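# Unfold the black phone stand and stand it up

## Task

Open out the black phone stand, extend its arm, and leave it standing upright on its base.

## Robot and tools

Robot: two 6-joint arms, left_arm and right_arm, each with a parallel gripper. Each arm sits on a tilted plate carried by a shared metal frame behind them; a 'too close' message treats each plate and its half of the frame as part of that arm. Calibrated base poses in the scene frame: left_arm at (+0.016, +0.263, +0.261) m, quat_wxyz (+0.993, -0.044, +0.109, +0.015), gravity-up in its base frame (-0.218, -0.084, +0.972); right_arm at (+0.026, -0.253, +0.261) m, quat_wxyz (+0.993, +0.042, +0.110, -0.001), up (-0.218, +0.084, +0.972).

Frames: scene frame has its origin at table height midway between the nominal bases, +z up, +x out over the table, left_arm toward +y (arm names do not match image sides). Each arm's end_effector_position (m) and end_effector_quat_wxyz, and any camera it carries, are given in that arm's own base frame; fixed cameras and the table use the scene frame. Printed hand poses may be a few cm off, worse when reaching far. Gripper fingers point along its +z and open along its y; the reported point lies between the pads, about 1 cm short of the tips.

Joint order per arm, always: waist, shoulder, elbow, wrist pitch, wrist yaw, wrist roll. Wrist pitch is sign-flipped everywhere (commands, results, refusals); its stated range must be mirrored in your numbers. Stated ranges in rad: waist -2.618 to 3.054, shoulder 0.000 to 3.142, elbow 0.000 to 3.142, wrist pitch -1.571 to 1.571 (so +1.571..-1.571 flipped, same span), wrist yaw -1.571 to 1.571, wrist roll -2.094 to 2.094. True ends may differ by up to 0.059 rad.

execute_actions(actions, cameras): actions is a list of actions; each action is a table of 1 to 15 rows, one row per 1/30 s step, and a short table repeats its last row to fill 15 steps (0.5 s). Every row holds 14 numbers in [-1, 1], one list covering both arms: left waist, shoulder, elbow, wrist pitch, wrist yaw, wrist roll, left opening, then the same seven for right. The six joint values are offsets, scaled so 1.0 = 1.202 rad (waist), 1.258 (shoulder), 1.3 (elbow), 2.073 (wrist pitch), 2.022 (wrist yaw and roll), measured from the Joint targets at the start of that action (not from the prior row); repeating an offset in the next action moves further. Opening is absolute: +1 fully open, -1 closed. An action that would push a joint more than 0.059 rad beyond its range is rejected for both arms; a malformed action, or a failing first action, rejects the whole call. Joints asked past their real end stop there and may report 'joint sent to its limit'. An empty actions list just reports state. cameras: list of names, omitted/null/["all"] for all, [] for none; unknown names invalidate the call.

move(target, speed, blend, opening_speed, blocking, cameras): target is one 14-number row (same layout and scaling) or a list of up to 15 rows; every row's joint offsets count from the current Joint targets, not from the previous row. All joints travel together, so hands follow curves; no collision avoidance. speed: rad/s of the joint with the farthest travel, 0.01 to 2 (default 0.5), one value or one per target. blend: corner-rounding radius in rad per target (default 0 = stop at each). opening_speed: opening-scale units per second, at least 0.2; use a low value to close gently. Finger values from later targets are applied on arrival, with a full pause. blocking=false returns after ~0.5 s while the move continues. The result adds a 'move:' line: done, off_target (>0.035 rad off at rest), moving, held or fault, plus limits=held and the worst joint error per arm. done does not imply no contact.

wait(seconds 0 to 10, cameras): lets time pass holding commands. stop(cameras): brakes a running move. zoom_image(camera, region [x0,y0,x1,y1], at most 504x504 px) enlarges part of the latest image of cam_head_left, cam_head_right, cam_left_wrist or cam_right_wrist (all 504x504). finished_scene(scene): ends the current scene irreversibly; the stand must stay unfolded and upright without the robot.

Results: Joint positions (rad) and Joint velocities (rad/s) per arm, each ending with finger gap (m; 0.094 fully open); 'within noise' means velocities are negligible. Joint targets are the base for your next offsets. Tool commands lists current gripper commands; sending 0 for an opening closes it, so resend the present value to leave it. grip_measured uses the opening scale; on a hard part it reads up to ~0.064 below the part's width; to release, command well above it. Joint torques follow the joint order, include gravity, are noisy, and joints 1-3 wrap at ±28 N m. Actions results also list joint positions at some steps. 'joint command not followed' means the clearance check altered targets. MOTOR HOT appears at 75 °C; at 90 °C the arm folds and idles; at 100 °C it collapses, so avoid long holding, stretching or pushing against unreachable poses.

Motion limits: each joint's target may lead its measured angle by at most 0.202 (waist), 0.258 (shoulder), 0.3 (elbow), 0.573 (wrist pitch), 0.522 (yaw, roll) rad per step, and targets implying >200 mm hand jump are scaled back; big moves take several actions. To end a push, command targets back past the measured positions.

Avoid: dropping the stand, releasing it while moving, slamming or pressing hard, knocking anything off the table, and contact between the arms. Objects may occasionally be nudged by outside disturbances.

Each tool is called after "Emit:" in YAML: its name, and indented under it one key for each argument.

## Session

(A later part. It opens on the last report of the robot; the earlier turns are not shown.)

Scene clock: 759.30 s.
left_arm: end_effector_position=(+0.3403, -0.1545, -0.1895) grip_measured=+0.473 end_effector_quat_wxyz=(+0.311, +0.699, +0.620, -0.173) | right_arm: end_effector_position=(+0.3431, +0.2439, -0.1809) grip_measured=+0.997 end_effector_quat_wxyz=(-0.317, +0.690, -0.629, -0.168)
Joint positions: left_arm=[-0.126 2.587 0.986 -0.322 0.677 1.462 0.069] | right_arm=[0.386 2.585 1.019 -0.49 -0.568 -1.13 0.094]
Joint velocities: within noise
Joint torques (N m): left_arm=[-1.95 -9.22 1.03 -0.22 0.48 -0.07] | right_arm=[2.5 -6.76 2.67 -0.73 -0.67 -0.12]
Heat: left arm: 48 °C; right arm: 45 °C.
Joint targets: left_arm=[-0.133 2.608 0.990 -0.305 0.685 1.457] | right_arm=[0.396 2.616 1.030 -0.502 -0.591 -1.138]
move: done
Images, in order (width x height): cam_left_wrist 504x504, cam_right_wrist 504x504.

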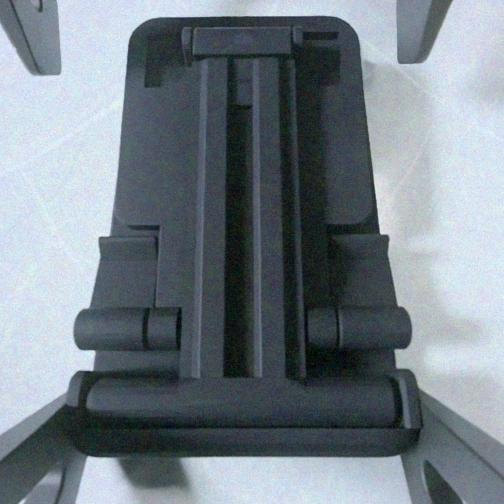

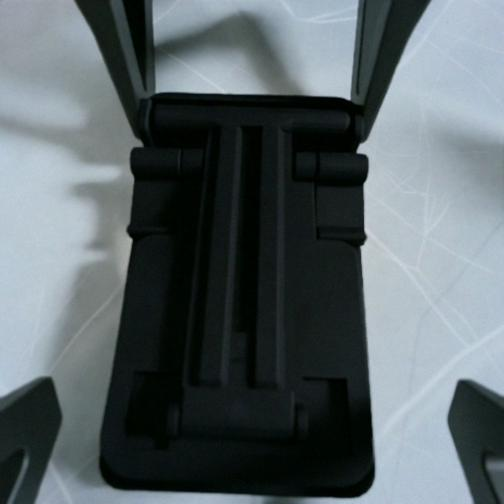

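Emit:
move:
  target: [0,0,0,0,0,0,0.4, 0,0.012,-0.018,-0.016,0,0,1]
  speed: 0.2
  cameras: ["cam_right_wrist"]

Scene clock: 766.60 s.
left_arm: end_effector_position=(+0.3403, -0.1545, -0.1895) grip_measured=+0.473 end_effector_quat_wxyz=(+0.311, +0.699, +0.620, -0.173) | right_arm: end_effector_position=(+0.3452, +0.2448, -0.1828) grip_measured=+0.997 end_effector_quat_wxyz=(-0.326, +0.690, -0.625, -0.164)
Joint positions: left_arm=[-0.126 2.587 0.986 -0.322 0.677 1.462 0.069] | right_arm=[0.386 2.599 1.019 -0.523 -0.568 -1.131 0.094]
Joint velocities: within noise
Joint torques (N m): left_arm=[-1.87 -9.25 0.99 -0.21 0.49 0] | right_arm=[2.51 -6.69 0.44 -0.81 -0.66 -0.11]
Heat: left arm: 48 °C; right arm: 45 °C.
Joint targets: left_arm=[-0.133 2.608 0.990 -0.305 0.685 1.457] | right_arm=[0.396 2.632 1.006 -0.535 -0.591 -1.138]
move: done
Images, in order (width x height): cam_right_wrist 504x504.

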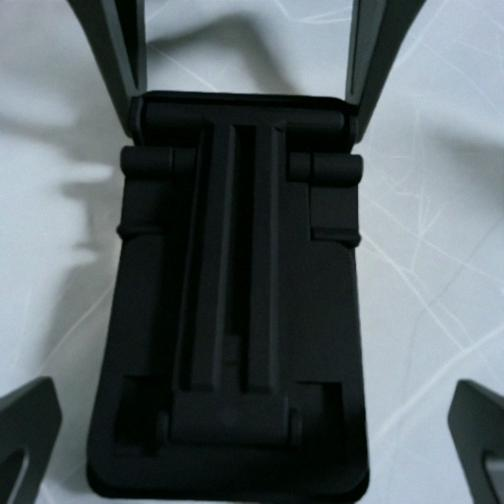

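Emit:
move:
  target: [0,0,0,0,0,0,0.4, 0,0,-0.019,0.016,0,0,1]
  speed: 0.2
  cameras: ["cam_right_wrist"]

Scene clock: 771.43 s.
left_arm: end_effector_position=(+0.3403, -0.1545, -0.1895) grip_measured=+0.473 end_effector_quat_wxyz=(+0.311, +0.699, +0.620, -0.173) | right_arm: end_effector_position=(+0.3338, +0.2401, -0.1873) grip_measured=+0.997 end_effector_quat_wxyz=(-0.314, +0.690, -0.630, -0.169)
Joint positions: left_arm=[-0.126 2.587 0.986 -0.322 0.677 1.462 0.069] | right_arm=[0.386 2.599 0.99 -0.524 -0.568 -1.131 0.094]
Joint velocities: within noise
Joint torques (N m): left_arm=[-1.87 -9.29 1.13 -0.2 0.47 -0.07] | right_arm=[2.63 -6.46 0.55 -0.42 -0.68 -0.11]
Heat: left arm: 48 °C; right arm: 45 °C.
Joint targets: left_arm=[-0.133 2.608 0.990 -0.305 0.685 1.457] | right_arm=[0.396 2.632 0.982 -0.502 -0.591 -1.138]
move: done
Images, in order (width x height): cam_right_wrist 504x504.

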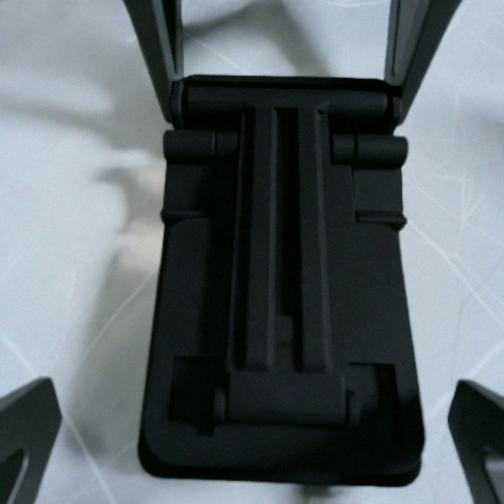

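Emit:
move:
  target: [0,0,0,0,0,0,0.4, 0,0,0.0255,0,0,0,1]
  speed: 0.2
  cameras: ["cam_right_wrist"]

Scene clock: 776.60 s.
left_arm: end_effector_position=(+0.3403, -0.1545, -0.1895) grip_measured=+0.473 end_effector_quat_wxyz=(+0.311, +0.699, +0.620, -0.173) | right_arm: end_effector_position=(+0.3405, +0.2429, -0.1847) grip_measured=+0.997 end_effector_quat_wxyz=(-0.321, +0.690, -0.627, -0.166)
Joint positions: left_arm=[-0.126 2.587 0.986 -0.322 0.677 1.462 0.069] | right_arm=[0.386 2.599 1.008 -0.522 -0.568 -1.131 0.094]
Joint velocities: within noise
Joint torques (N m): left_arm=[-2.1 -9.37 1.01 -0.18 0.5 -0.03] | right_arm=[2.48 -6.58 2.14 -0.44 -0.68 -0.13]
Heat: left arm: 48 °C; right arm: 45 °C.
Joint targets: left_arm=[-0.133 2.608 0.990 -0.305 0.685 1.457] | right_arm=[0.396 2.632 1.015 -0.502 -0.591 -1.138]
move: done
Images, in order (width x height): cam_right_wrist 504x504.

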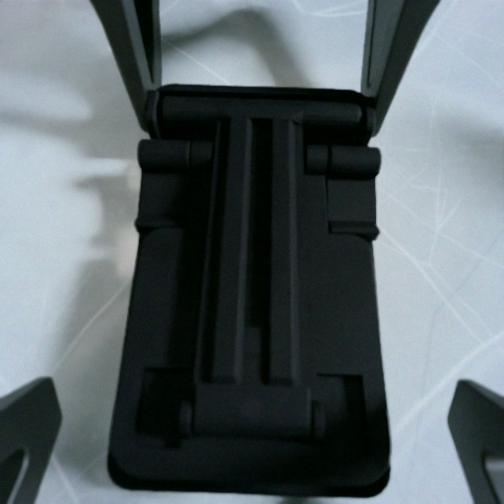

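Emit:
move:
  target: [0,0,0,0,0,0,0.4, 0,0,0,0,0,0,0.25]
  opening_speed: 0.4
  cameras: ["cam_right_wrist","cam_left_wrist"]

Scene clock: 781.63 s.
left_arm: end_effector_position=(+0.3403, -0.1545, -0.1895) grip_measured=+0.473 end_effector_quat_wxyz=(+0.311, +0.699, +0.620, -0.173) | right_arm: end_effector_position=(+0.3401, +0.2428, -0.1849) grip_measured=+0.306 end_effector_quat_wxyz=(-0.320, +0.690, -0.628, -0.167)
Joint positions: left_arm=[-0.126 2.587 0.986 -0.322 0.677 1.462 0.069] | right_arm=[0.386 2.599 1.008 -0.521 -0.569 -1.131 0.061]
Joint velocities: within noise
Joint torques (N m): left_arm=[-2.06 -9.35 1.03 -0.18 0.47 -0.07] | right_arm=[2.48 -6.74 2.06 -0.45 -0.64 -0.12]
Heat: left arm: 48 °C; right arm: 44 °C.
Joint targets: left_arm=[-0.133 2.608 0.990 -0.305 0.685 1.457] | right_arm=[0.396 2.632 1.015 -0.502 -0.590 -1.138]
move: done
Images, in order (width x height): cam_left_wrist 504x504, cam_right_wrist 504x504.

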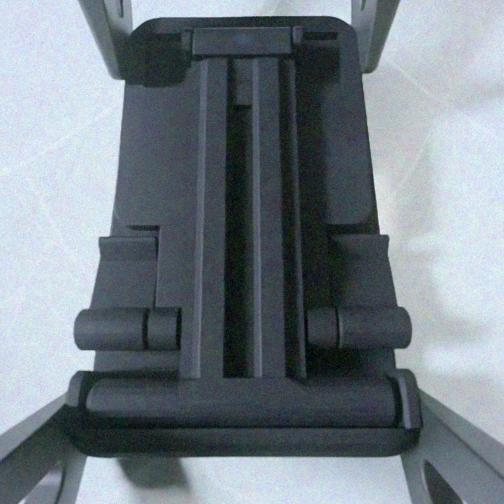

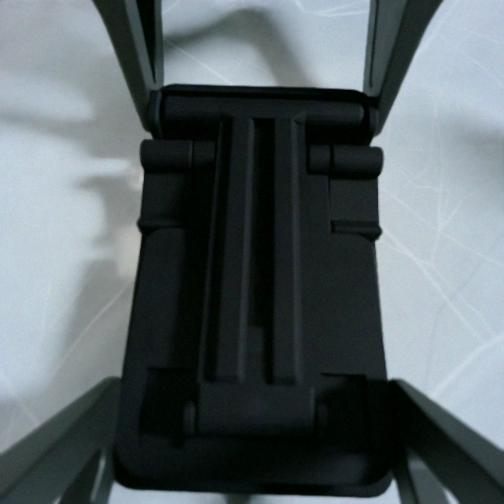

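Emit:
move:
  target:
    - [0,0,0,0,0,0,0.4, 0.0366,-0.1248,-0.0346,0.0482,0.0569,0.0237,0.25]
    - [0,0,0,0,0,0,0.4, 0.0832,-0.1948,-0.0408,0.0917,0.0989,0.0396,0.25]
  speed: 0.12
  blend: 0.03

Emit:
zoom_image:
  camera: "cam_head_left"
  region: [160, 200, 300, 300]

Scene clock: 814.03 s.
left_arm: end_effector_position=(+0.3373, -0.1600, -0.1851) grip_measured=+0.472 end_effector_quat_wxyz=(+0.321, +0.696, +0.614, -0.191) | right_arm: end_effector_position=(+0.3327, +0.2437, -0.1611) grip_measured=+0.304 end_effector_quat_wxyz=(-0.255, +0.698, -0.661, -0.102)
Joint positions: left_arm=[-0.126 2.587 0.986 -0.317 0.719 1.461 0.069] | right_arm=[0.479 2.431 0.971 -0.329 -0.354 -1.067 0.061]
Joint velocities: within noise
Joint torques (N m): left_arm=[-2.14 -9.17 0.96 -0.3 0.03 -0.07] | right_arm=[3.22 -12.36 1.44 -0.4 -0.74 0.05]
Heat: left arm: 47 °C; right arm: 44 °C.
Joint targets: left_arm=[-0.133 2.608 0.990 -0.305 0.685 1.457] | right_arm=[0.496 2.387 0.962 -0.312 -0.391 -1.058]
move: off_target (right_arm); right_arm: the shoulder is farthest, 0.044 rad from its target

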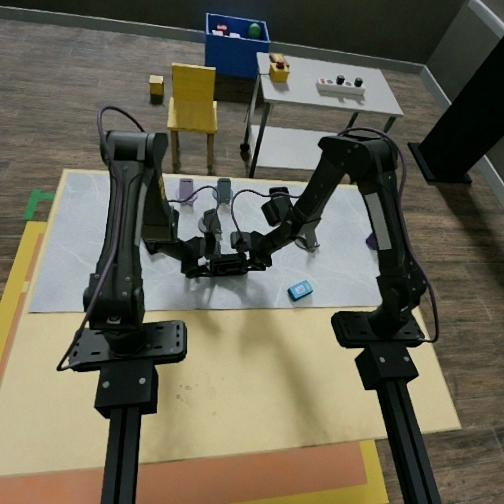

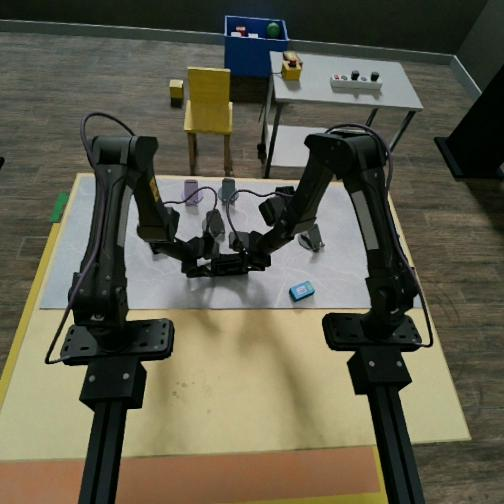

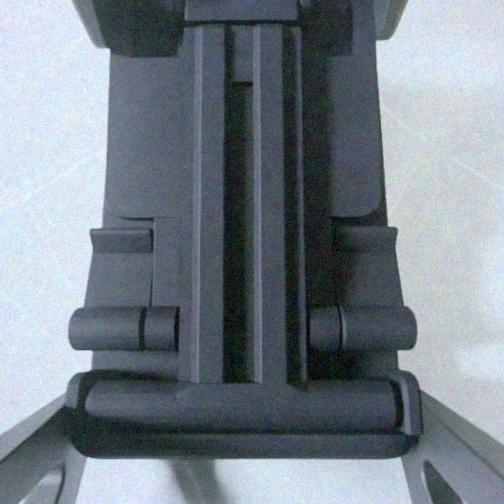

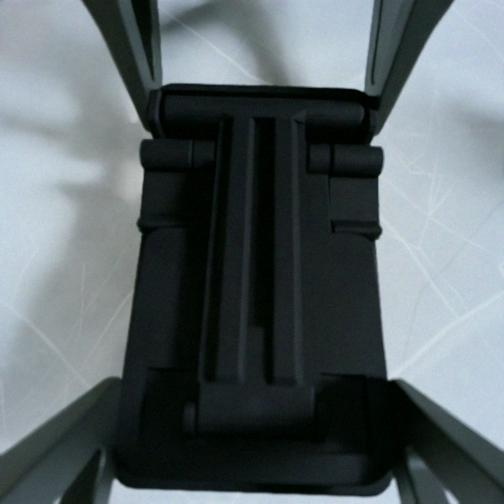

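Scaled by 3.600 from the camera's 504x504 image, which has a finer 720x720 frame.

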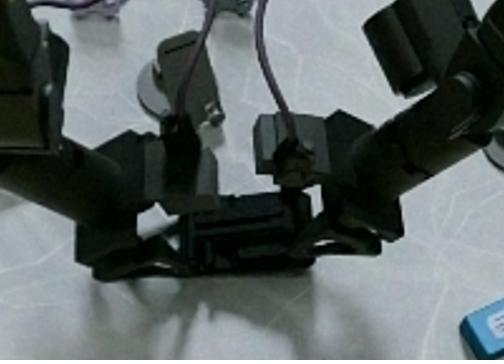

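Emit:
zoom_image:
  camera: "cam_head_left"
  region: [200, 245, 260, 285]

Emit:
zoom_image:
  camera: "cam_head_right"
  region: [200, 245, 260, 285]

Scaled by 8.400 from the camera's 504x504 image, which has a finer 720x720 frame.

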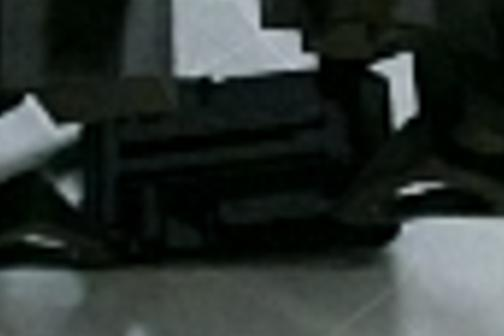

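Scaled by 8.400 from the camera's 504x504 image, which has a finer 720x720 frame.

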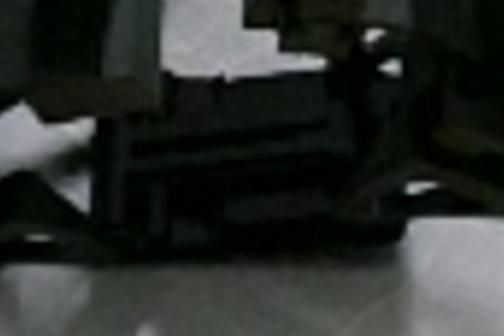

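Emit:
move:
  target:
    - [0,0,0,0,0,0,0.4, -0.0466,0.07,0.0062,-0.0435,-0.042,-0.0159,0.25]
    - [0,0,0,0,0,0,0.4, -0.0832,0.1948,0.0408,-0.0917,-0.0989,-0.0396,0.25]
  speed: 0.15
  blend: 0.03
  cameras: ["cam_left_wrist","cam_right_wrist"]

Scene clock: 832.10 s.
left_arm: end_effector_position=(+0.3373, -0.1601, -0.1850) grip_measured=+0.472 end_effector_quat_wxyz=(+0.321, +0.696, +0.614, -0.191) | right_arm: end_effector_position=(+0.3327, +0.2438, -0.1611) grip_measured=+0.304 end_effector_quat_wxyz=(-0.255, +0.699, -0.661, -0.102)
Joint positions: left_arm=[-0.126 2.587 0.986 -0.317 0.72 1.461 0.069] | right_arm=[0.48 2.431 0.971 -0.329 -0.354 -1.067 0.061]
Joint velocities: within noise
Joint torques (N m): left_arm=[-1.95 -9.33 0.95 -0.25 0.03 0.01] | right_arm=[3.04 -12.36 1.59 -0.41 -0.74 0.07]
Heat: left arm: no reading; right arm: no reading.
Joint targets: left_arm=[-0.133 2.608 0.990 -0.305 0.685 1.457] | right_arm=[0.497 2.387 0.962 -0.312 -0.391 -1.058]
Tool commands: left_gripper/opening=+0.4 right_gripper/opening=+0.25
NO CONTROL: MOTORS OFF. The power of the arms went off while the arms waited for this call, through no command of yours: the arms are limp, and their grippers may let go. The readings of the arms here are old: from when control was lost, or earlier. What the arms strike, push or drop without control can cost score or fail the task. If the arms hit each other without control, that can cost score but does not end the scene. A move or wait that this ends or prevents says "fault": that word means this event, not a fault of the arms. Your reply's later calls are not run. Nothing of this call ran. The arms run no command until a result says that a person gave control back. To wait, call execute_actions with no actions, or call wait: whatever seconds a wait asks for, either call returns when control is back, or after at most 30 seconds. Waiting uses none of the scene's actions.
move: fault; path passed 0 of 2 targets; distance from the target: no reading
Images, in order (width x height): cam_left_wrist 504x504, cam_right_wrist 504x504.

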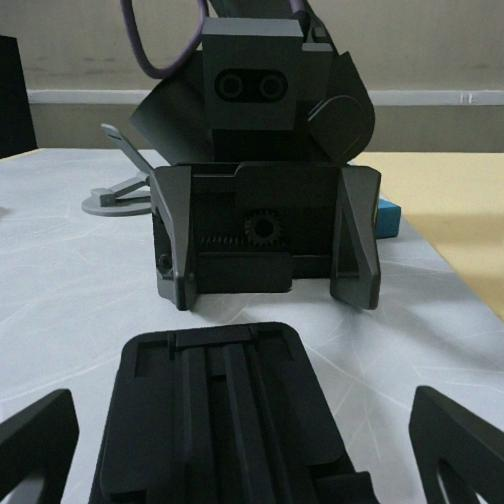

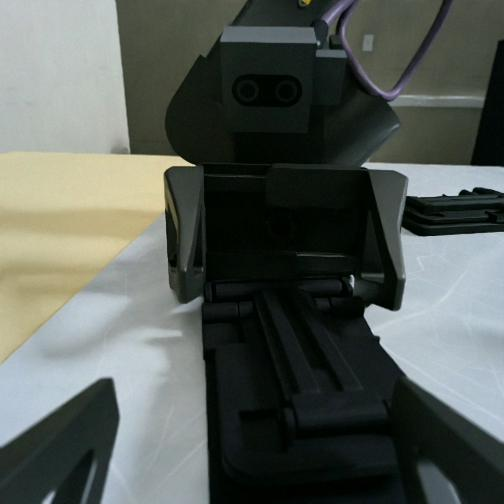

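Emit:
execute_actions:
  actions: []

Scene clock: 863.63 s.
left_arm: end_effector_position=(+0.3373, -0.1601, -0.1850) grip_measured=+0.472 end_effector_quat_wxyz=(+0.321, +0.696, +0.614, -0.191) | right_arm: end_effector_position=(+0.3327, +0.2438, -0.1611) grip_measured=+0.304 end_effector_quat_wxyz=(-0.255, +0.699, -0.661, -0.102)
Joint positions: left_arm=[-0.126 2.587 0.986 -0.317 0.72 1.461 0.069] | right_arm=[0.48 2.431 0.971 -0.329 -0.354 -1.067 0.061]
Joint velocities: within noise
Joint torques (N m): left_arm=[-1.95 -9.33 0.95 -0.25 0.03 0.01] | right_arm=[3.04 -12.36 1.59 -0.41 -0.74 0.07]
Heat: left arm: no reading; right arm: no reading.
Joint targets: left_arm=[-0.133 2.608 0.990 -0.305 0.685 1.457] | right_arm=[0.497 2.387 0.962 -0.312 -0.391 -1.058]
Tool commands: left_gripper/opening=+0.4 right_gripper/opening=+0.25
NO CONTROL, STILL: no person has given control back yet. The readings of the arms here are still the old ones. Call execute_actions with no actions, or call wait, again.

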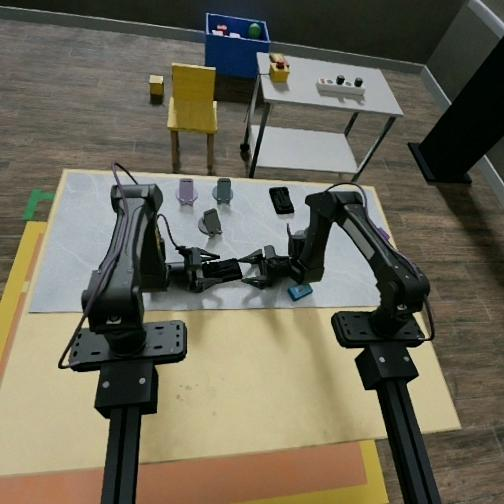

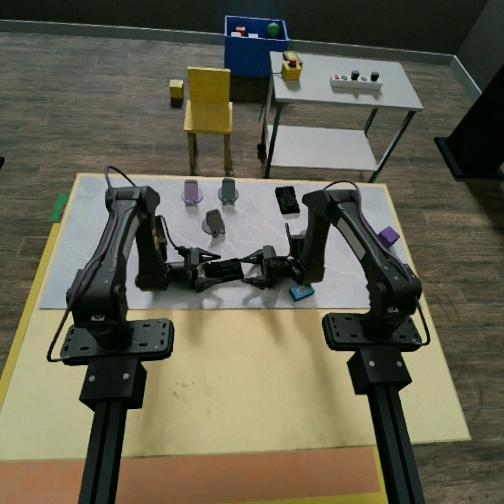

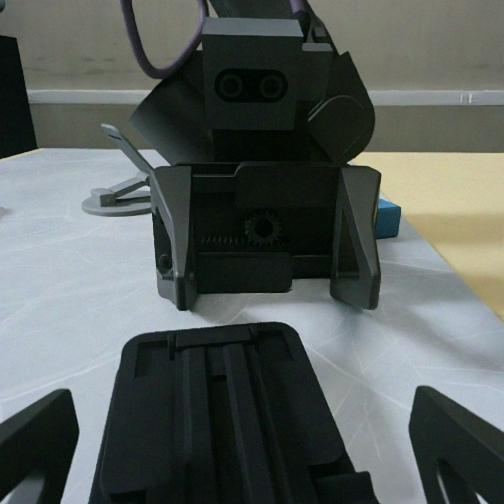

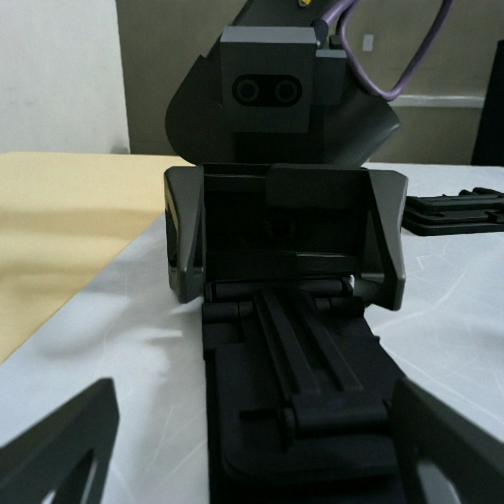

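Emit:
wait:
  seconds: 10
  cameras: ["cam_head_left"]

Scene clock: 899.83 s.
left_arm: end_effector_position=(+0.3373, -0.1601, -0.1850) grip_measured=+0.472 end_effector_quat_wxyz=(+0.321, +0.696, +0.614, -0.191) | right_arm: end_effector_position=(+0.3327, +0.2438, -0.1611) grip_measured=+0.304 end_effector_quat_wxyz=(-0.255, +0.699, -0.661, -0.102)
Joint positions: left_arm=[-0.126 2.587 0.986 -0.317 0.72 1.461 0.069] | right_arm=[0.48 2.431 0.971 -0.329 -0.354 -1.067 0.061]
Joint velocities: within noise
Joint torques (N m): left_arm=[-1.95 -9.33 0.95 -0.25 0.03 0.01] | right_arm=[3.04 -12.36 1.59 -0.41 -0.74 0.07]
Heat: left arm: no reading; right arm: no reading.
Joint targets: left_arm=[-0.133 2.608 0.990 -0.305 0.685 1.457] | right_arm=[0.497 2.387 0.962 -0.312 -0.391 -1.058]
Tool commands: left_gripper/opening=+0.4 right_gripper/opening=+0.25
NO CONTROL, STILL: no person has given control back yet. The readings of the arms here are still the old ones. Call execute_actions with no actions, or call wait, again.
wait: 0.00 of 10 s (a fault stop came first)
Images, in order (width x height): cam_head_left 504x504.

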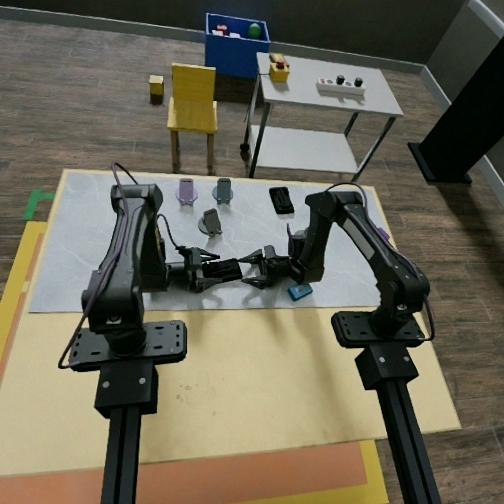

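Emit:
wait:
  seconds: 10
  cameras: ["cam_head_left"]

Emit:
zoom_image:
  camera: "cam_head_left"
  region: [130, 220, 320, 310]

Scene clock: 906.73 s.
left_arm: end_effector_position=(+0.3064, -0.1808, -0.1749) grip_measured=+0.636 end_effector_quat_wxyz=(+0.548, +0.548, +0.463, -0.430) | right_arm: end_effector_position=(+0.3022, +0.2397, -0.1822) grip_measured=+0.397 end_effector_quat_wxyz=(-0.513, +0.586, -0.437, -0.451)
Joint positions: left_arm=[-0.012 3.153 1.167 -1.435 1.514 0.753 0.077] | right_arm=[0.192 3.143 1.248 -1.343 -1.44 -0.758 0.066]
Joint velocities: within noise
Joint torques (N m): left_arm=[0.05 0.08 0.01 0.17 -0.07 -0.02] | right_arm=[0.05 0.01 -0.05 0.15 0.04 -0.03]
Heat: left arm: 42 °C; right arm: 39 °C.
Joint targets: left_arm=[-0.012 3.153 1.167 -1.435 1.514 0.753] | right_arm=[0.192 3.143 1.248 -1.343 -1.440 -0.758]
Tool commands: left_gripper/opening=+0.635495 right_gripper/opening=+0.39739
CONTROL GIVEN BACK BY A PERSON. The power is on again. The arms and their grippers hold where they came to rest, not your last command. Their grippers do not squeeze until commanded. The arms may rest on the table, on a part, on each other or against the robot's own body, stand at a joint limit or lie folded up, and parts may have moved. Move slowly at first; if an arm does not follow, try another direction. If the arms lie on each other, part them first: a hard hit or press between them can now end the scene. Commands run again from your next reply on.
wait: 0.00 of 10 s (a fault stop came first)
Images, in order (width x height): cam_head_left 504x504.

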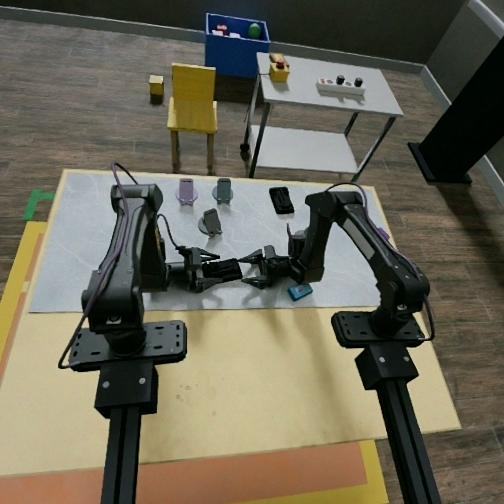

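Scaled by 2.653 from the camera's 504x504 image, which has a finer 720x720 frame.

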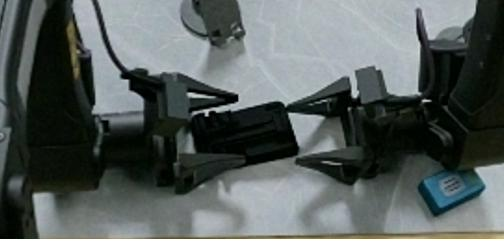

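Emit:
move:
  target: [0.12,-0.05,0,0,0,0,1, -0.12,-0.05,0,0,0,0,1]
  speed: 0.2
  opening_speed: 0.5

Emit:
zoom_image:
  camera: "cam_head_left"
  region: [130, 220, 320, 310]

Scene clock: 915.53 s.
left_arm: end_effector_position=(+0.3415, -0.1343, -0.1606) grip_measured=+0.998 end_effector_quat_wxyz=(+0.587, +0.525, +0.489, -0.376) | right_arm: end_effector_position=(+0.3454, +0.1961, -0.1663) grip_measured=+0.997 end_effector_quat_wxyz=(+0.554, -0.562, +0.462, +0.403)
Joint positions: left_arm=[0.128 3.106 1.163 -1.445 1.512 0.748 0.094] | right_arm=[0.052 3.099 1.248 -1.354 -1.445 -0.747 0.094]
Joint velocities: within noise
Joint torques (N m): left_arm=[-0.36 -11.48 -0.25 -1.09 0.41 0.02] | right_arm=[0.75 -9.74 -0.03 -0.83 -0.35 -0.18]
Heat: left arm: 44 °C; right arm: 40 °C.
Joint targets: left_arm=[0.132 3.090 1.167 -1.435 1.514 0.753] | right_arm=[0.047 3.080 1.248 -1.343 -1.440 -0.758]
CONTROL GIVEN BACK BY A PERSON, as an earlier result said. Commands run again.
move: done

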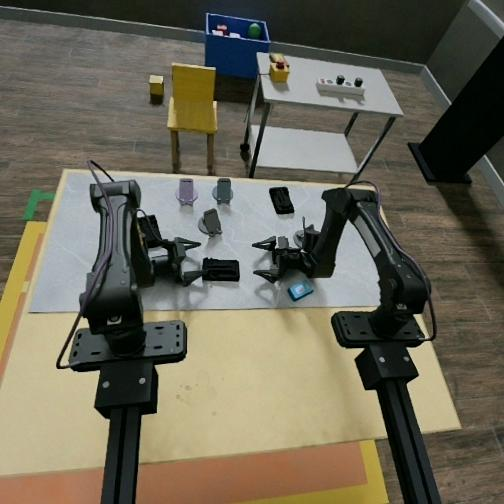

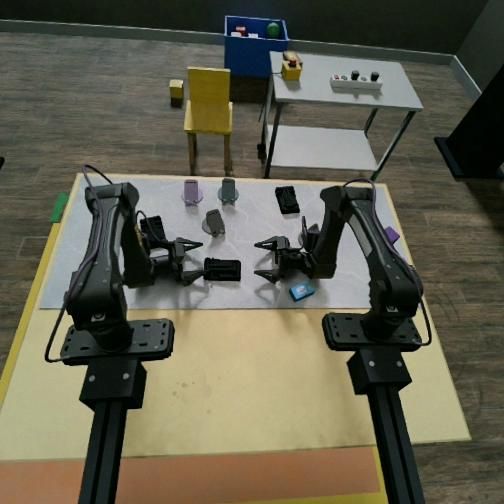

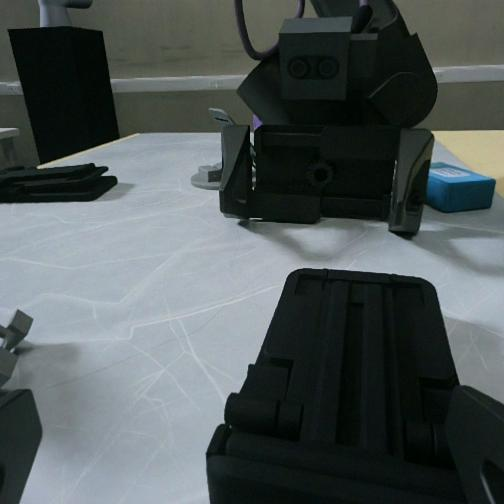

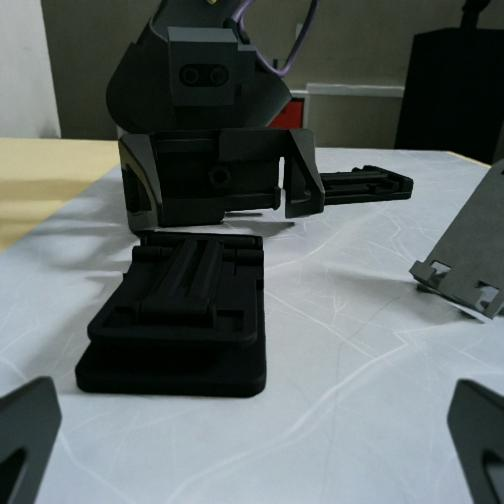

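Scaled by 2.653 from the camera's 504x504 image, which has a finer 720x720 frame.

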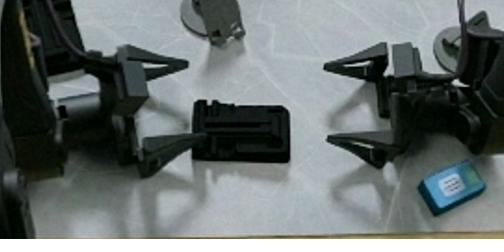

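Emit:
zoom_image:
  camera: "cam_right_wrist"
  region: [60, 220, 290, 410]

Emit:
zoom_image:
  camera: "cam_left_wrist"
  region: [200, 255, 504, 504]

Scaled by 2.191 from the camera's 504x504 image, which has a finer 720x720 frame.

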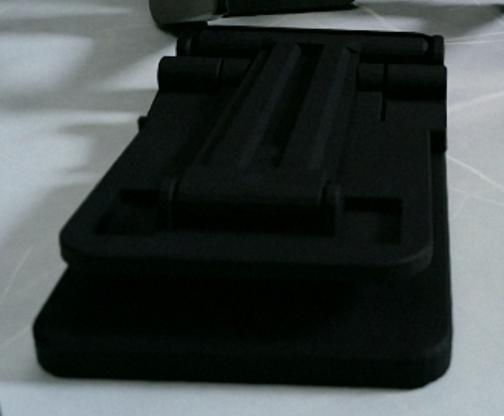

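Scaled by 1.658 from the camera's 504x504 image, which has a finer 720x720 frame.

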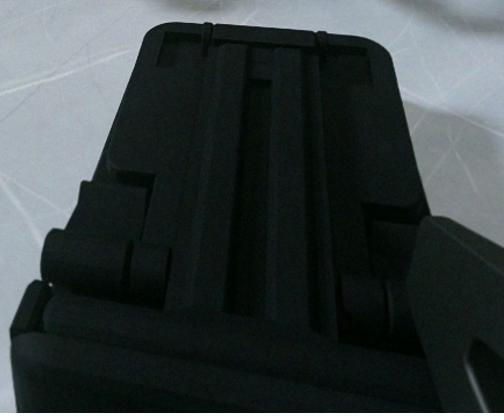

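Emit:
move:
  target:
    - [0.1,-0.15,0,0,0,0,1, 0,-0.3,0,0,0,0,1]
    - [0.25,-0.4,0,0.1,0,0,1, 0.2845,-0.529,-0.259,0.4477,0.4204,-0.188,1]
  speed: 0.6
  blend: 0.1

Scene clock: 975.17 s.
left_arm: end_effector_position=(+0.4531, +0.0123, +0.0022) grip_measured=+0.998 end_effector_quat_wxyz=(+0.679, +0.521, +0.483, -0.181) | right_arm: end_effector_position=(+0.3291, +0.2399, -0.1482) grip_measured=+0.997 end_effector_quat_wxyz=(-0.315, +0.688, -0.629, -0.177)
Joint positions: left_arm=[0.428 2.608 1.164 -1.255 1.511 0.751 0.094] | right_arm=[0.383 2.446 0.919 -0.439 -0.585 -1.13 0.094]
Joint velocities: within noise
Joint torques (N m): left_arm=[0.35 -15.02 2.43 -1.04 0.23 0] | right_arm=[2 -11.18 1.14 -0.37 -0.5 -0.16]
Heat: left arm: 52 °C; right arm: 46 °C.
Joint targets: left_arm=[0.432 2.587 1.167 -1.228 1.514 0.753] | right_arm=[0.389 2.415 0.911 -0.414 -0.590 -1.138]
move: done

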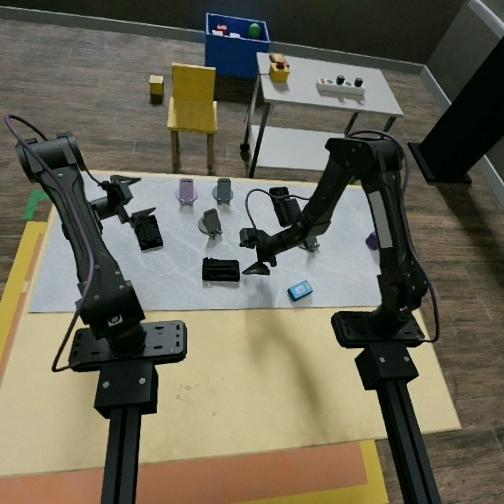

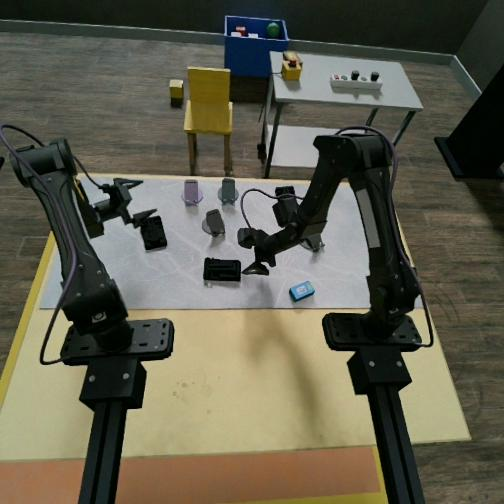

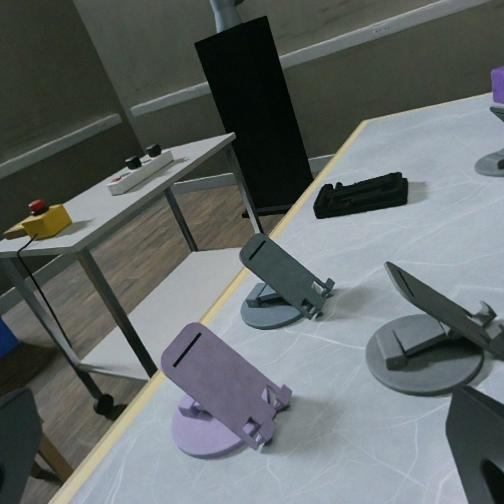

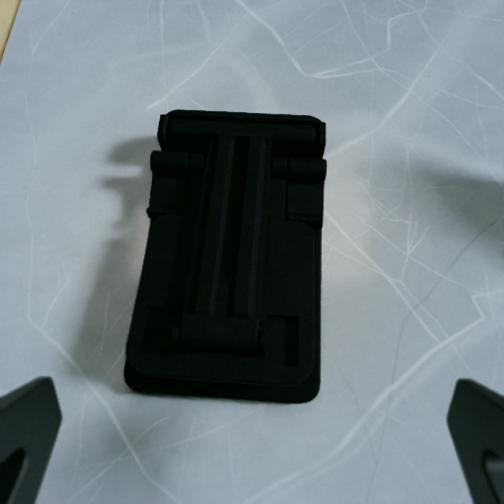

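Emit:
move:
  target: [0,0,0,0,0,0,1, -0.1672,0.2186,-0.0254,-0.1597,-0.1583,-0.0331,1]
  speed: 0.5
  cameras: ["cam_right_wrist"]

Scene clock: 997.23 s.
left_arm: end_effector_position=(+0.4531, +0.0123, +0.0021) grip_measured=+0.998 end_effector_quat_wxyz=(+0.679, +0.521, +0.484, -0.182) | right_arm: end_effector_position=(+0.3201, +0.2031, -0.1710) grip_measured=+0.997 end_effector_quat_wxyz=(-0.404, +0.643, -0.601, -0.250)
Joint positions: left_arm=[0.428 2.608 1.164 -1.255 1.511 0.751 0.094] | right_arm=[0.19 2.664 0.881 -0.735 -0.884 -1.197 0.094]
Joint velocities: within noise
Joint torques (N m): left_arm=[0.42 -14.97 2.36 -1.04 0.26 0.06] | right_arm=[0.95 -6.41 -0.32 -0.71 -0.85 -0.13]
Heat: left arm: 56 °C; right arm: 45 °C.
Joint targets: left_arm=[0.432 2.587 1.167 -1.228 1.514 0.753] | right_arm=[0.188 2.690 0.878 -0.746 -0.910 -1.205]
move: done
Images, in order (width x height): cam_right_wrist 504x504.

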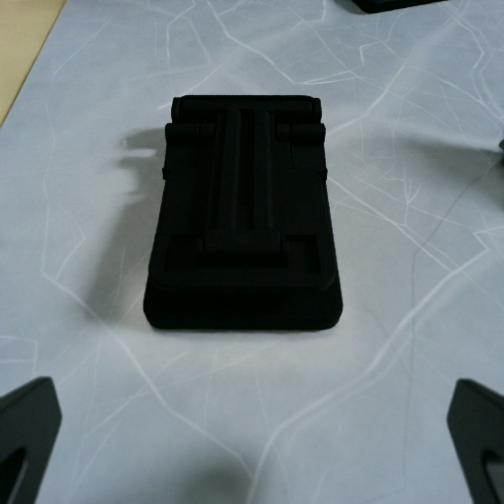

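Emit:
move:
  target: [0,0,0,0,0,0,1, 0.1198,0.097,0.0877,-0.0695,0.0435,0.0865,1]
  speed: 0.2
  cameras: ["cam_right_wrist","cam_head_left"]

Emit:
zoom_image:
  camera: "cam_head_left"
  region: [180, 220, 310, 300]

Scene clock: 1013.03 s.
left_arm: end_effector_position=(+0.4531, +0.0123, +0.0021) grip_measured=+0.998 end_effector_quat_wxyz=(+0.679, +0.521, +0.484, -0.182) | right_arm: end_effector_position=(+0.3259, +0.2482, -0.1928) grip_measured=+0.997 end_effector_quat_wxyz=(-0.408, +0.647, -0.594, -0.249)
Joint positions: left_arm=[0.428 2.608 1.164 -1.254 1.511 0.751 0.094] | right_arm=[0.326 2.78 0.986 -0.879 -0.817 -1.038 0.094]
Joint velocities: within noise
Joint torques (N m): left_arm=[0.31 -15.17 2.29 -1.08 0.24 0.08] | right_arm=[2.24 -6.38 0.66 -0.94 -0.55 0.01]
Heat: left arm: 58 °C; right arm: 43 °C.
Joint targets: left_arm=[0.432 2.587 1.167 -1.228 1.514 0.753] | right_arm=[0.332 2.812 0.992 -0.890 -0.822 -1.030]
move: done
Images, in order (width x height): cam_head_left 504x504, cam_right_wrist 504x504.

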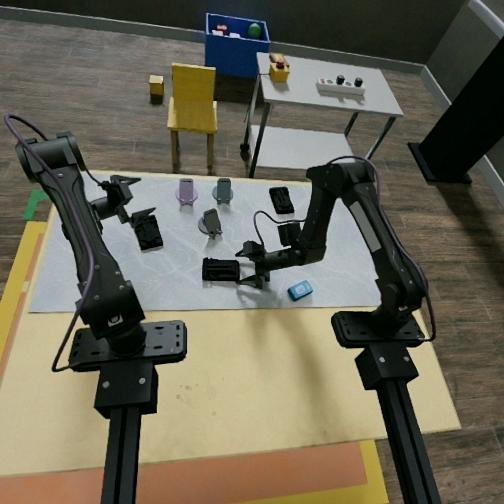

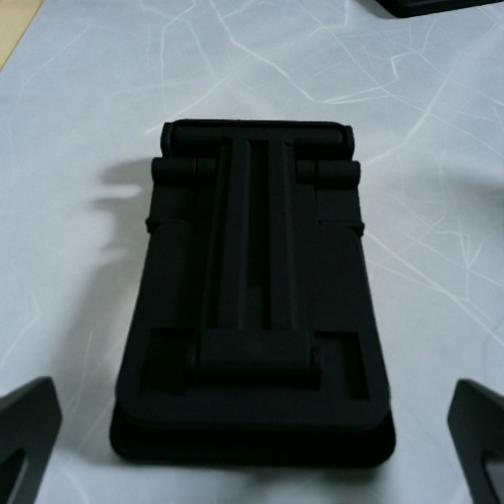

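Scaled by 3.877 from the camera's 504x504 image, which has a finer 720x720 frame.

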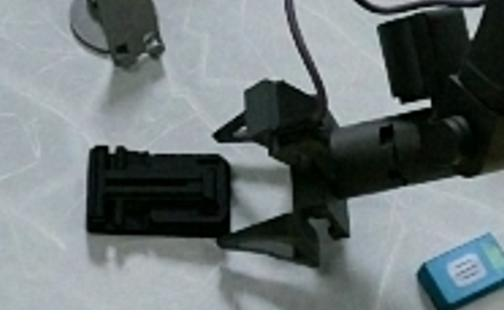

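Emit:
move:
  target: [0,0,0,0,0,0,1, 0.0283,0.027,0.03,-0.0072,0.0109,0.0188,1]
  speed: 0.15
  cameras: ["cam_right_wrist","cam_head_left"]

Emit:
zoom_image:
  camera: "cam_head_left"
  region: [180, 220, 310, 300]

Scene clock: 1024.13 s.
left_arm: end_effector_position=(+0.4531, +0.0123, +0.0021) grip_measured=+0.998 end_effector_quat_wxyz=(+0.679, +0.521, +0.484, -0.182) | right_arm: end_effector_position=(+0.3279, +0.2591, -0.2006) grip_measured=+0.997 end_effector_quat_wxyz=(-0.406, +0.646, -0.596, -0.250)
Joint positions: left_arm=[0.428 2.608 1.164 -1.254 1.511 0.751 0.094] | right_arm=[0.357 2.813 1.025 -0.894 -0.795 -1.001 0.094]
Joint velocities: within noise
Joint torques (N m): left_arm=[0.46 -15.01 2.37 -1.04 0.2 0.06] | right_arm=[2.39 -6.38 0.77 -0.97 -0.53 0.04]
Heat: left arm: 59 °C; right arm: 43 °C.
Joint targets: left_arm=[0.432 2.587 1.167 -1.228 1.514 0.753] | right_arm=[0.366 2.845 1.031 -0.905 -0.800 -0.993]
move: done
Images, in order (width x height): cam_head_left 504x504, cam_right_wrist 504x504.

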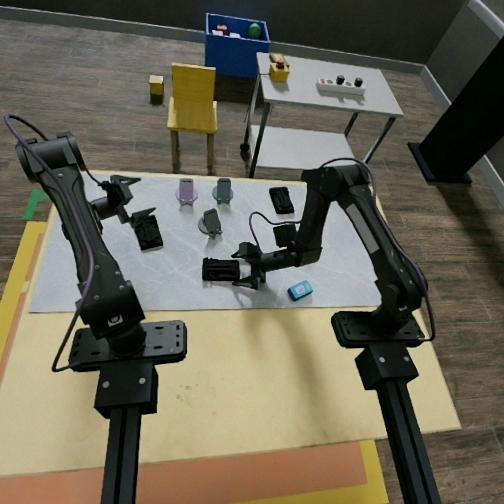

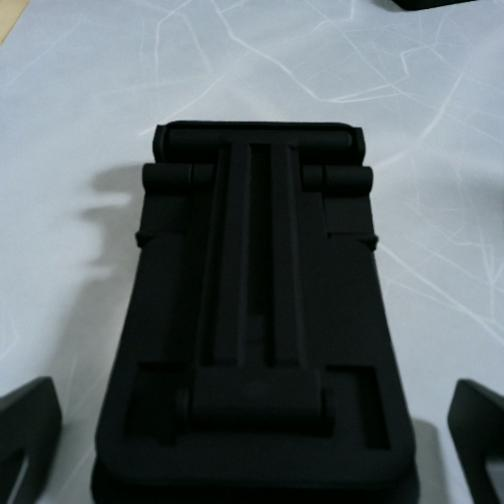

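Scaled by 3.877 from the camera's 504x504 image, which has a finer 720x720 frame.

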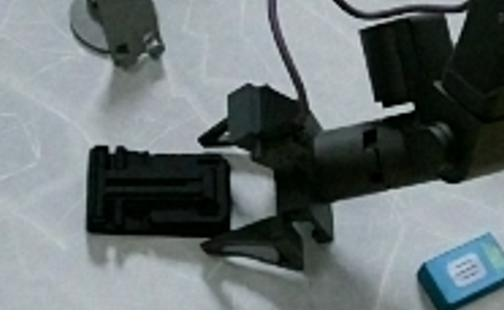

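Emit:
move:
  target: [0,0,0,0,0,0,1, 0,0.0183,0.0146,-0.002,0,0,1]
  speed: 0.1
  cameras: ["cam_right_wrist","cam_head_left"]

Scene clock: 1029.80 s.
left_arm: end_effector_position=(+0.4531, +0.0123, +0.0021) grip_measured=+0.998 end_effector_quat_wxyz=(+0.679, +0.521, +0.484, -0.182) | right_arm: end_effector_position=(+0.3291, +0.2606, -0.2031) grip_measured=+0.997 end_effector_quat_wxyz=(-0.409, +0.646, -0.593, -0.252)
Joint positions: left_arm=[0.428 2.608 1.164 -1.254 1.511 0.751 0.094] | right_arm=[0.357 2.831 1.041 -0.905 -0.803 -0.997 0.094]
Joint velocities: within noise
Joint torques (N m): left_arm=[0.39 -15.02 2.32 -1.05 0.26 0.03] | right_arm=[2.41 -5.96 1.17 -0.9 -0.45 0.04]
Heat: left arm: 59 °C; right arm: 43 °C.
Joint targets: left_arm=[0.432 2.587 1.167 -1.228 1.514 0.753] | right_arm=[0.366 2.869 1.050 -0.909 -0.800 -0.993]
move: off_target (right_arm); right_arm: the shoulder is farthest, 0.037 rad from its target
Images, in order (width x height): cam_head_left 504x504, cam_right_wrist 504x504.

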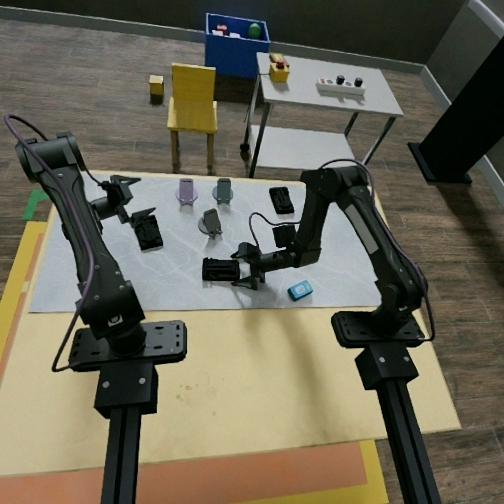

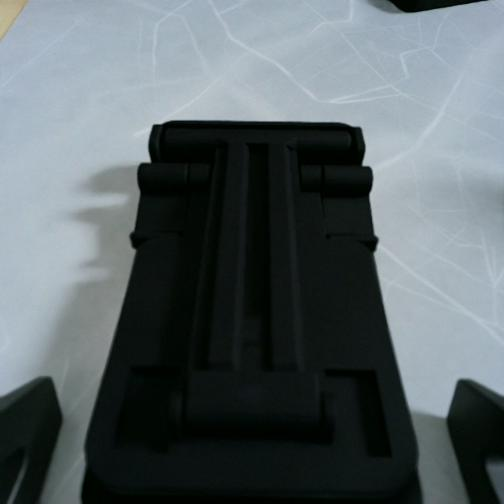

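Emit:
move:
  target: [0,0,0,0,0,0,1, 0,-0.01,-0.006,0,0,0,0.35]
  speed: 0.1
  opening_speed: 0.4
  cameras: ["cam_right_wrist","cam_head_left"]

Scene clock: 1037.57 s.
left_arm: end_effector_position=(+0.4531, +0.0123, +0.0021) grip_measured=+0.998 end_effector_quat_wxyz=(+0.679, +0.521, +0.484, -0.182) | right_arm: end_effector_position=(+0.3290, +0.2606, -0.2032) grip_measured=+0.488 end_effector_quat_wxyz=(-0.409, +0.645, -0.594, -0.252)
Joint positions: left_arm=[0.428 2.608 1.164 -1.254 1.511 0.751 0.094] | right_arm=[0.357 2.831 1.041 -0.905 -0.804 -0.996 0.07]
Joint velocities: within noise
Joint torques (N m): left_arm=[0.39 -14.93 2.41 -1.02 0.29 0.05] | right_arm=[2.4 -6.87 0.47 -0.87 -0.42 0.01]
Heat: left arm: 59 °C; right arm: 43 °C.
Joint targets: left_arm=[0.432 2.587 1.167 -1.228 1.514 0.753] | right_arm=[0.366 2.856 1.042 -0.909 -0.800 -0.992]
move: done
Images, in order (width x height): cam_head_left 504x504, cam_right_wrist 504x504.

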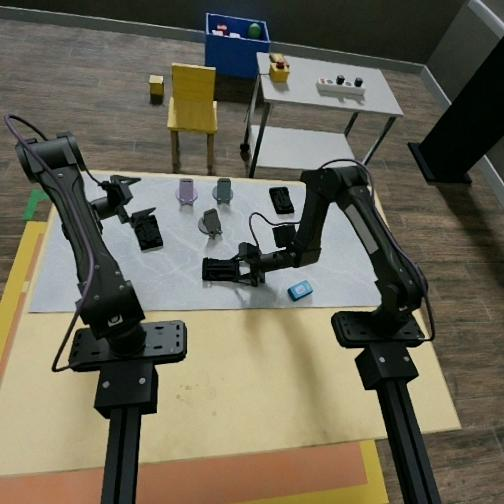

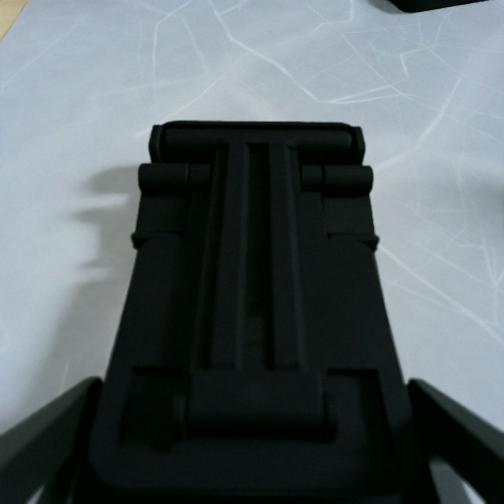

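Emit:
move:
  target:
    - [-0.226,-0.3076,-0.167,0.351,-0.185,0.201,1, 0,0,0,0,0,0,0.35]
    - [-0.4534,-0.2043,-0.2577,0.52,-0.368,0.399,1, 0,0,0,0,0,0,0.35]
  speed: 0.6
  blend: 0.1
  cameras: ["cam_head_left","cam_left_wrist","cam_right_wrist"]

Scene clock: 1060.53 s.
left_arm: end_effector_position=(+0.3161, -0.1580, -0.1181) grip_measured=+0.998 end_effector_quat_wxyz=(+0.334, +0.713, +0.584, -0.197) | right_arm: end_effector_position=(+0.3290, +0.2607, -0.2031) grip_measured=+0.488 end_effector_quat_wxyz=(-0.409, +0.645, -0.594, -0.252)
Joint positions: left_arm=[-0.111 2.314 0.834 -0.171 0.763 1.554 0.094] | right_arm=[0.357 2.831 1.041 -0.905 -0.804 -0.996 0.07]
Joint velocities: within noise
Joint torques (N m): left_arm=[-1.24 -9.1 1.09 -0.1 0.53 0.06] | right_arm=[2.41 -6.86 0.51 -0.9 -0.44 -0.04]
Heat: left arm: 59 °C; right arm: 44 °C.
Joint targets: left_arm=[-0.113 2.330 0.832 -0.150 0.770 1.560] | right_arm=[0.366 2.856 1.042 -0.909 -0.800 -0.992]
move: done
Images, in order (width x height): cam_head_left 504x504, cam_left_wrist 504x504, cam_right_wrist 504x504.

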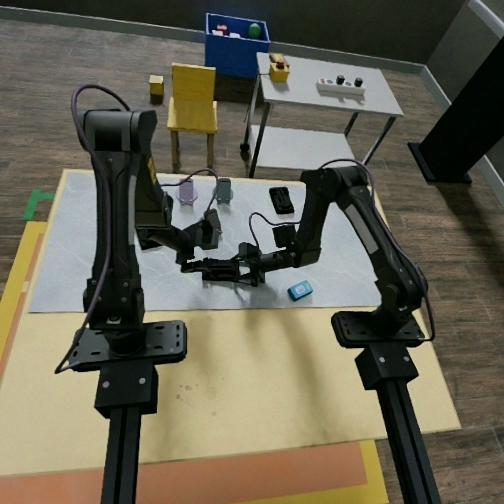

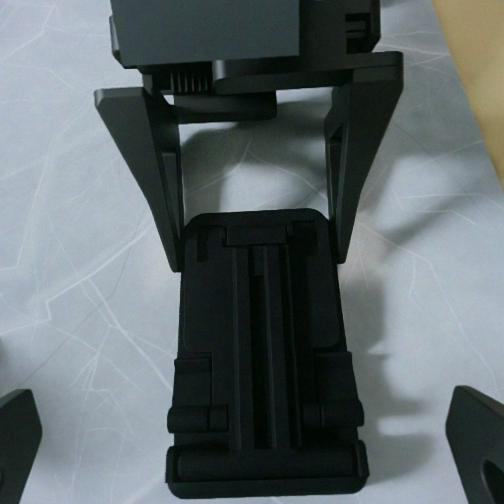

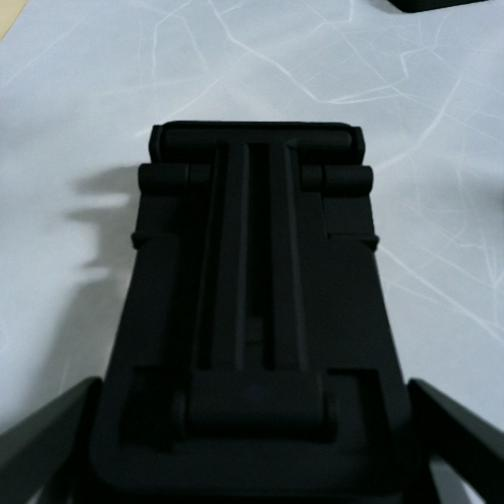

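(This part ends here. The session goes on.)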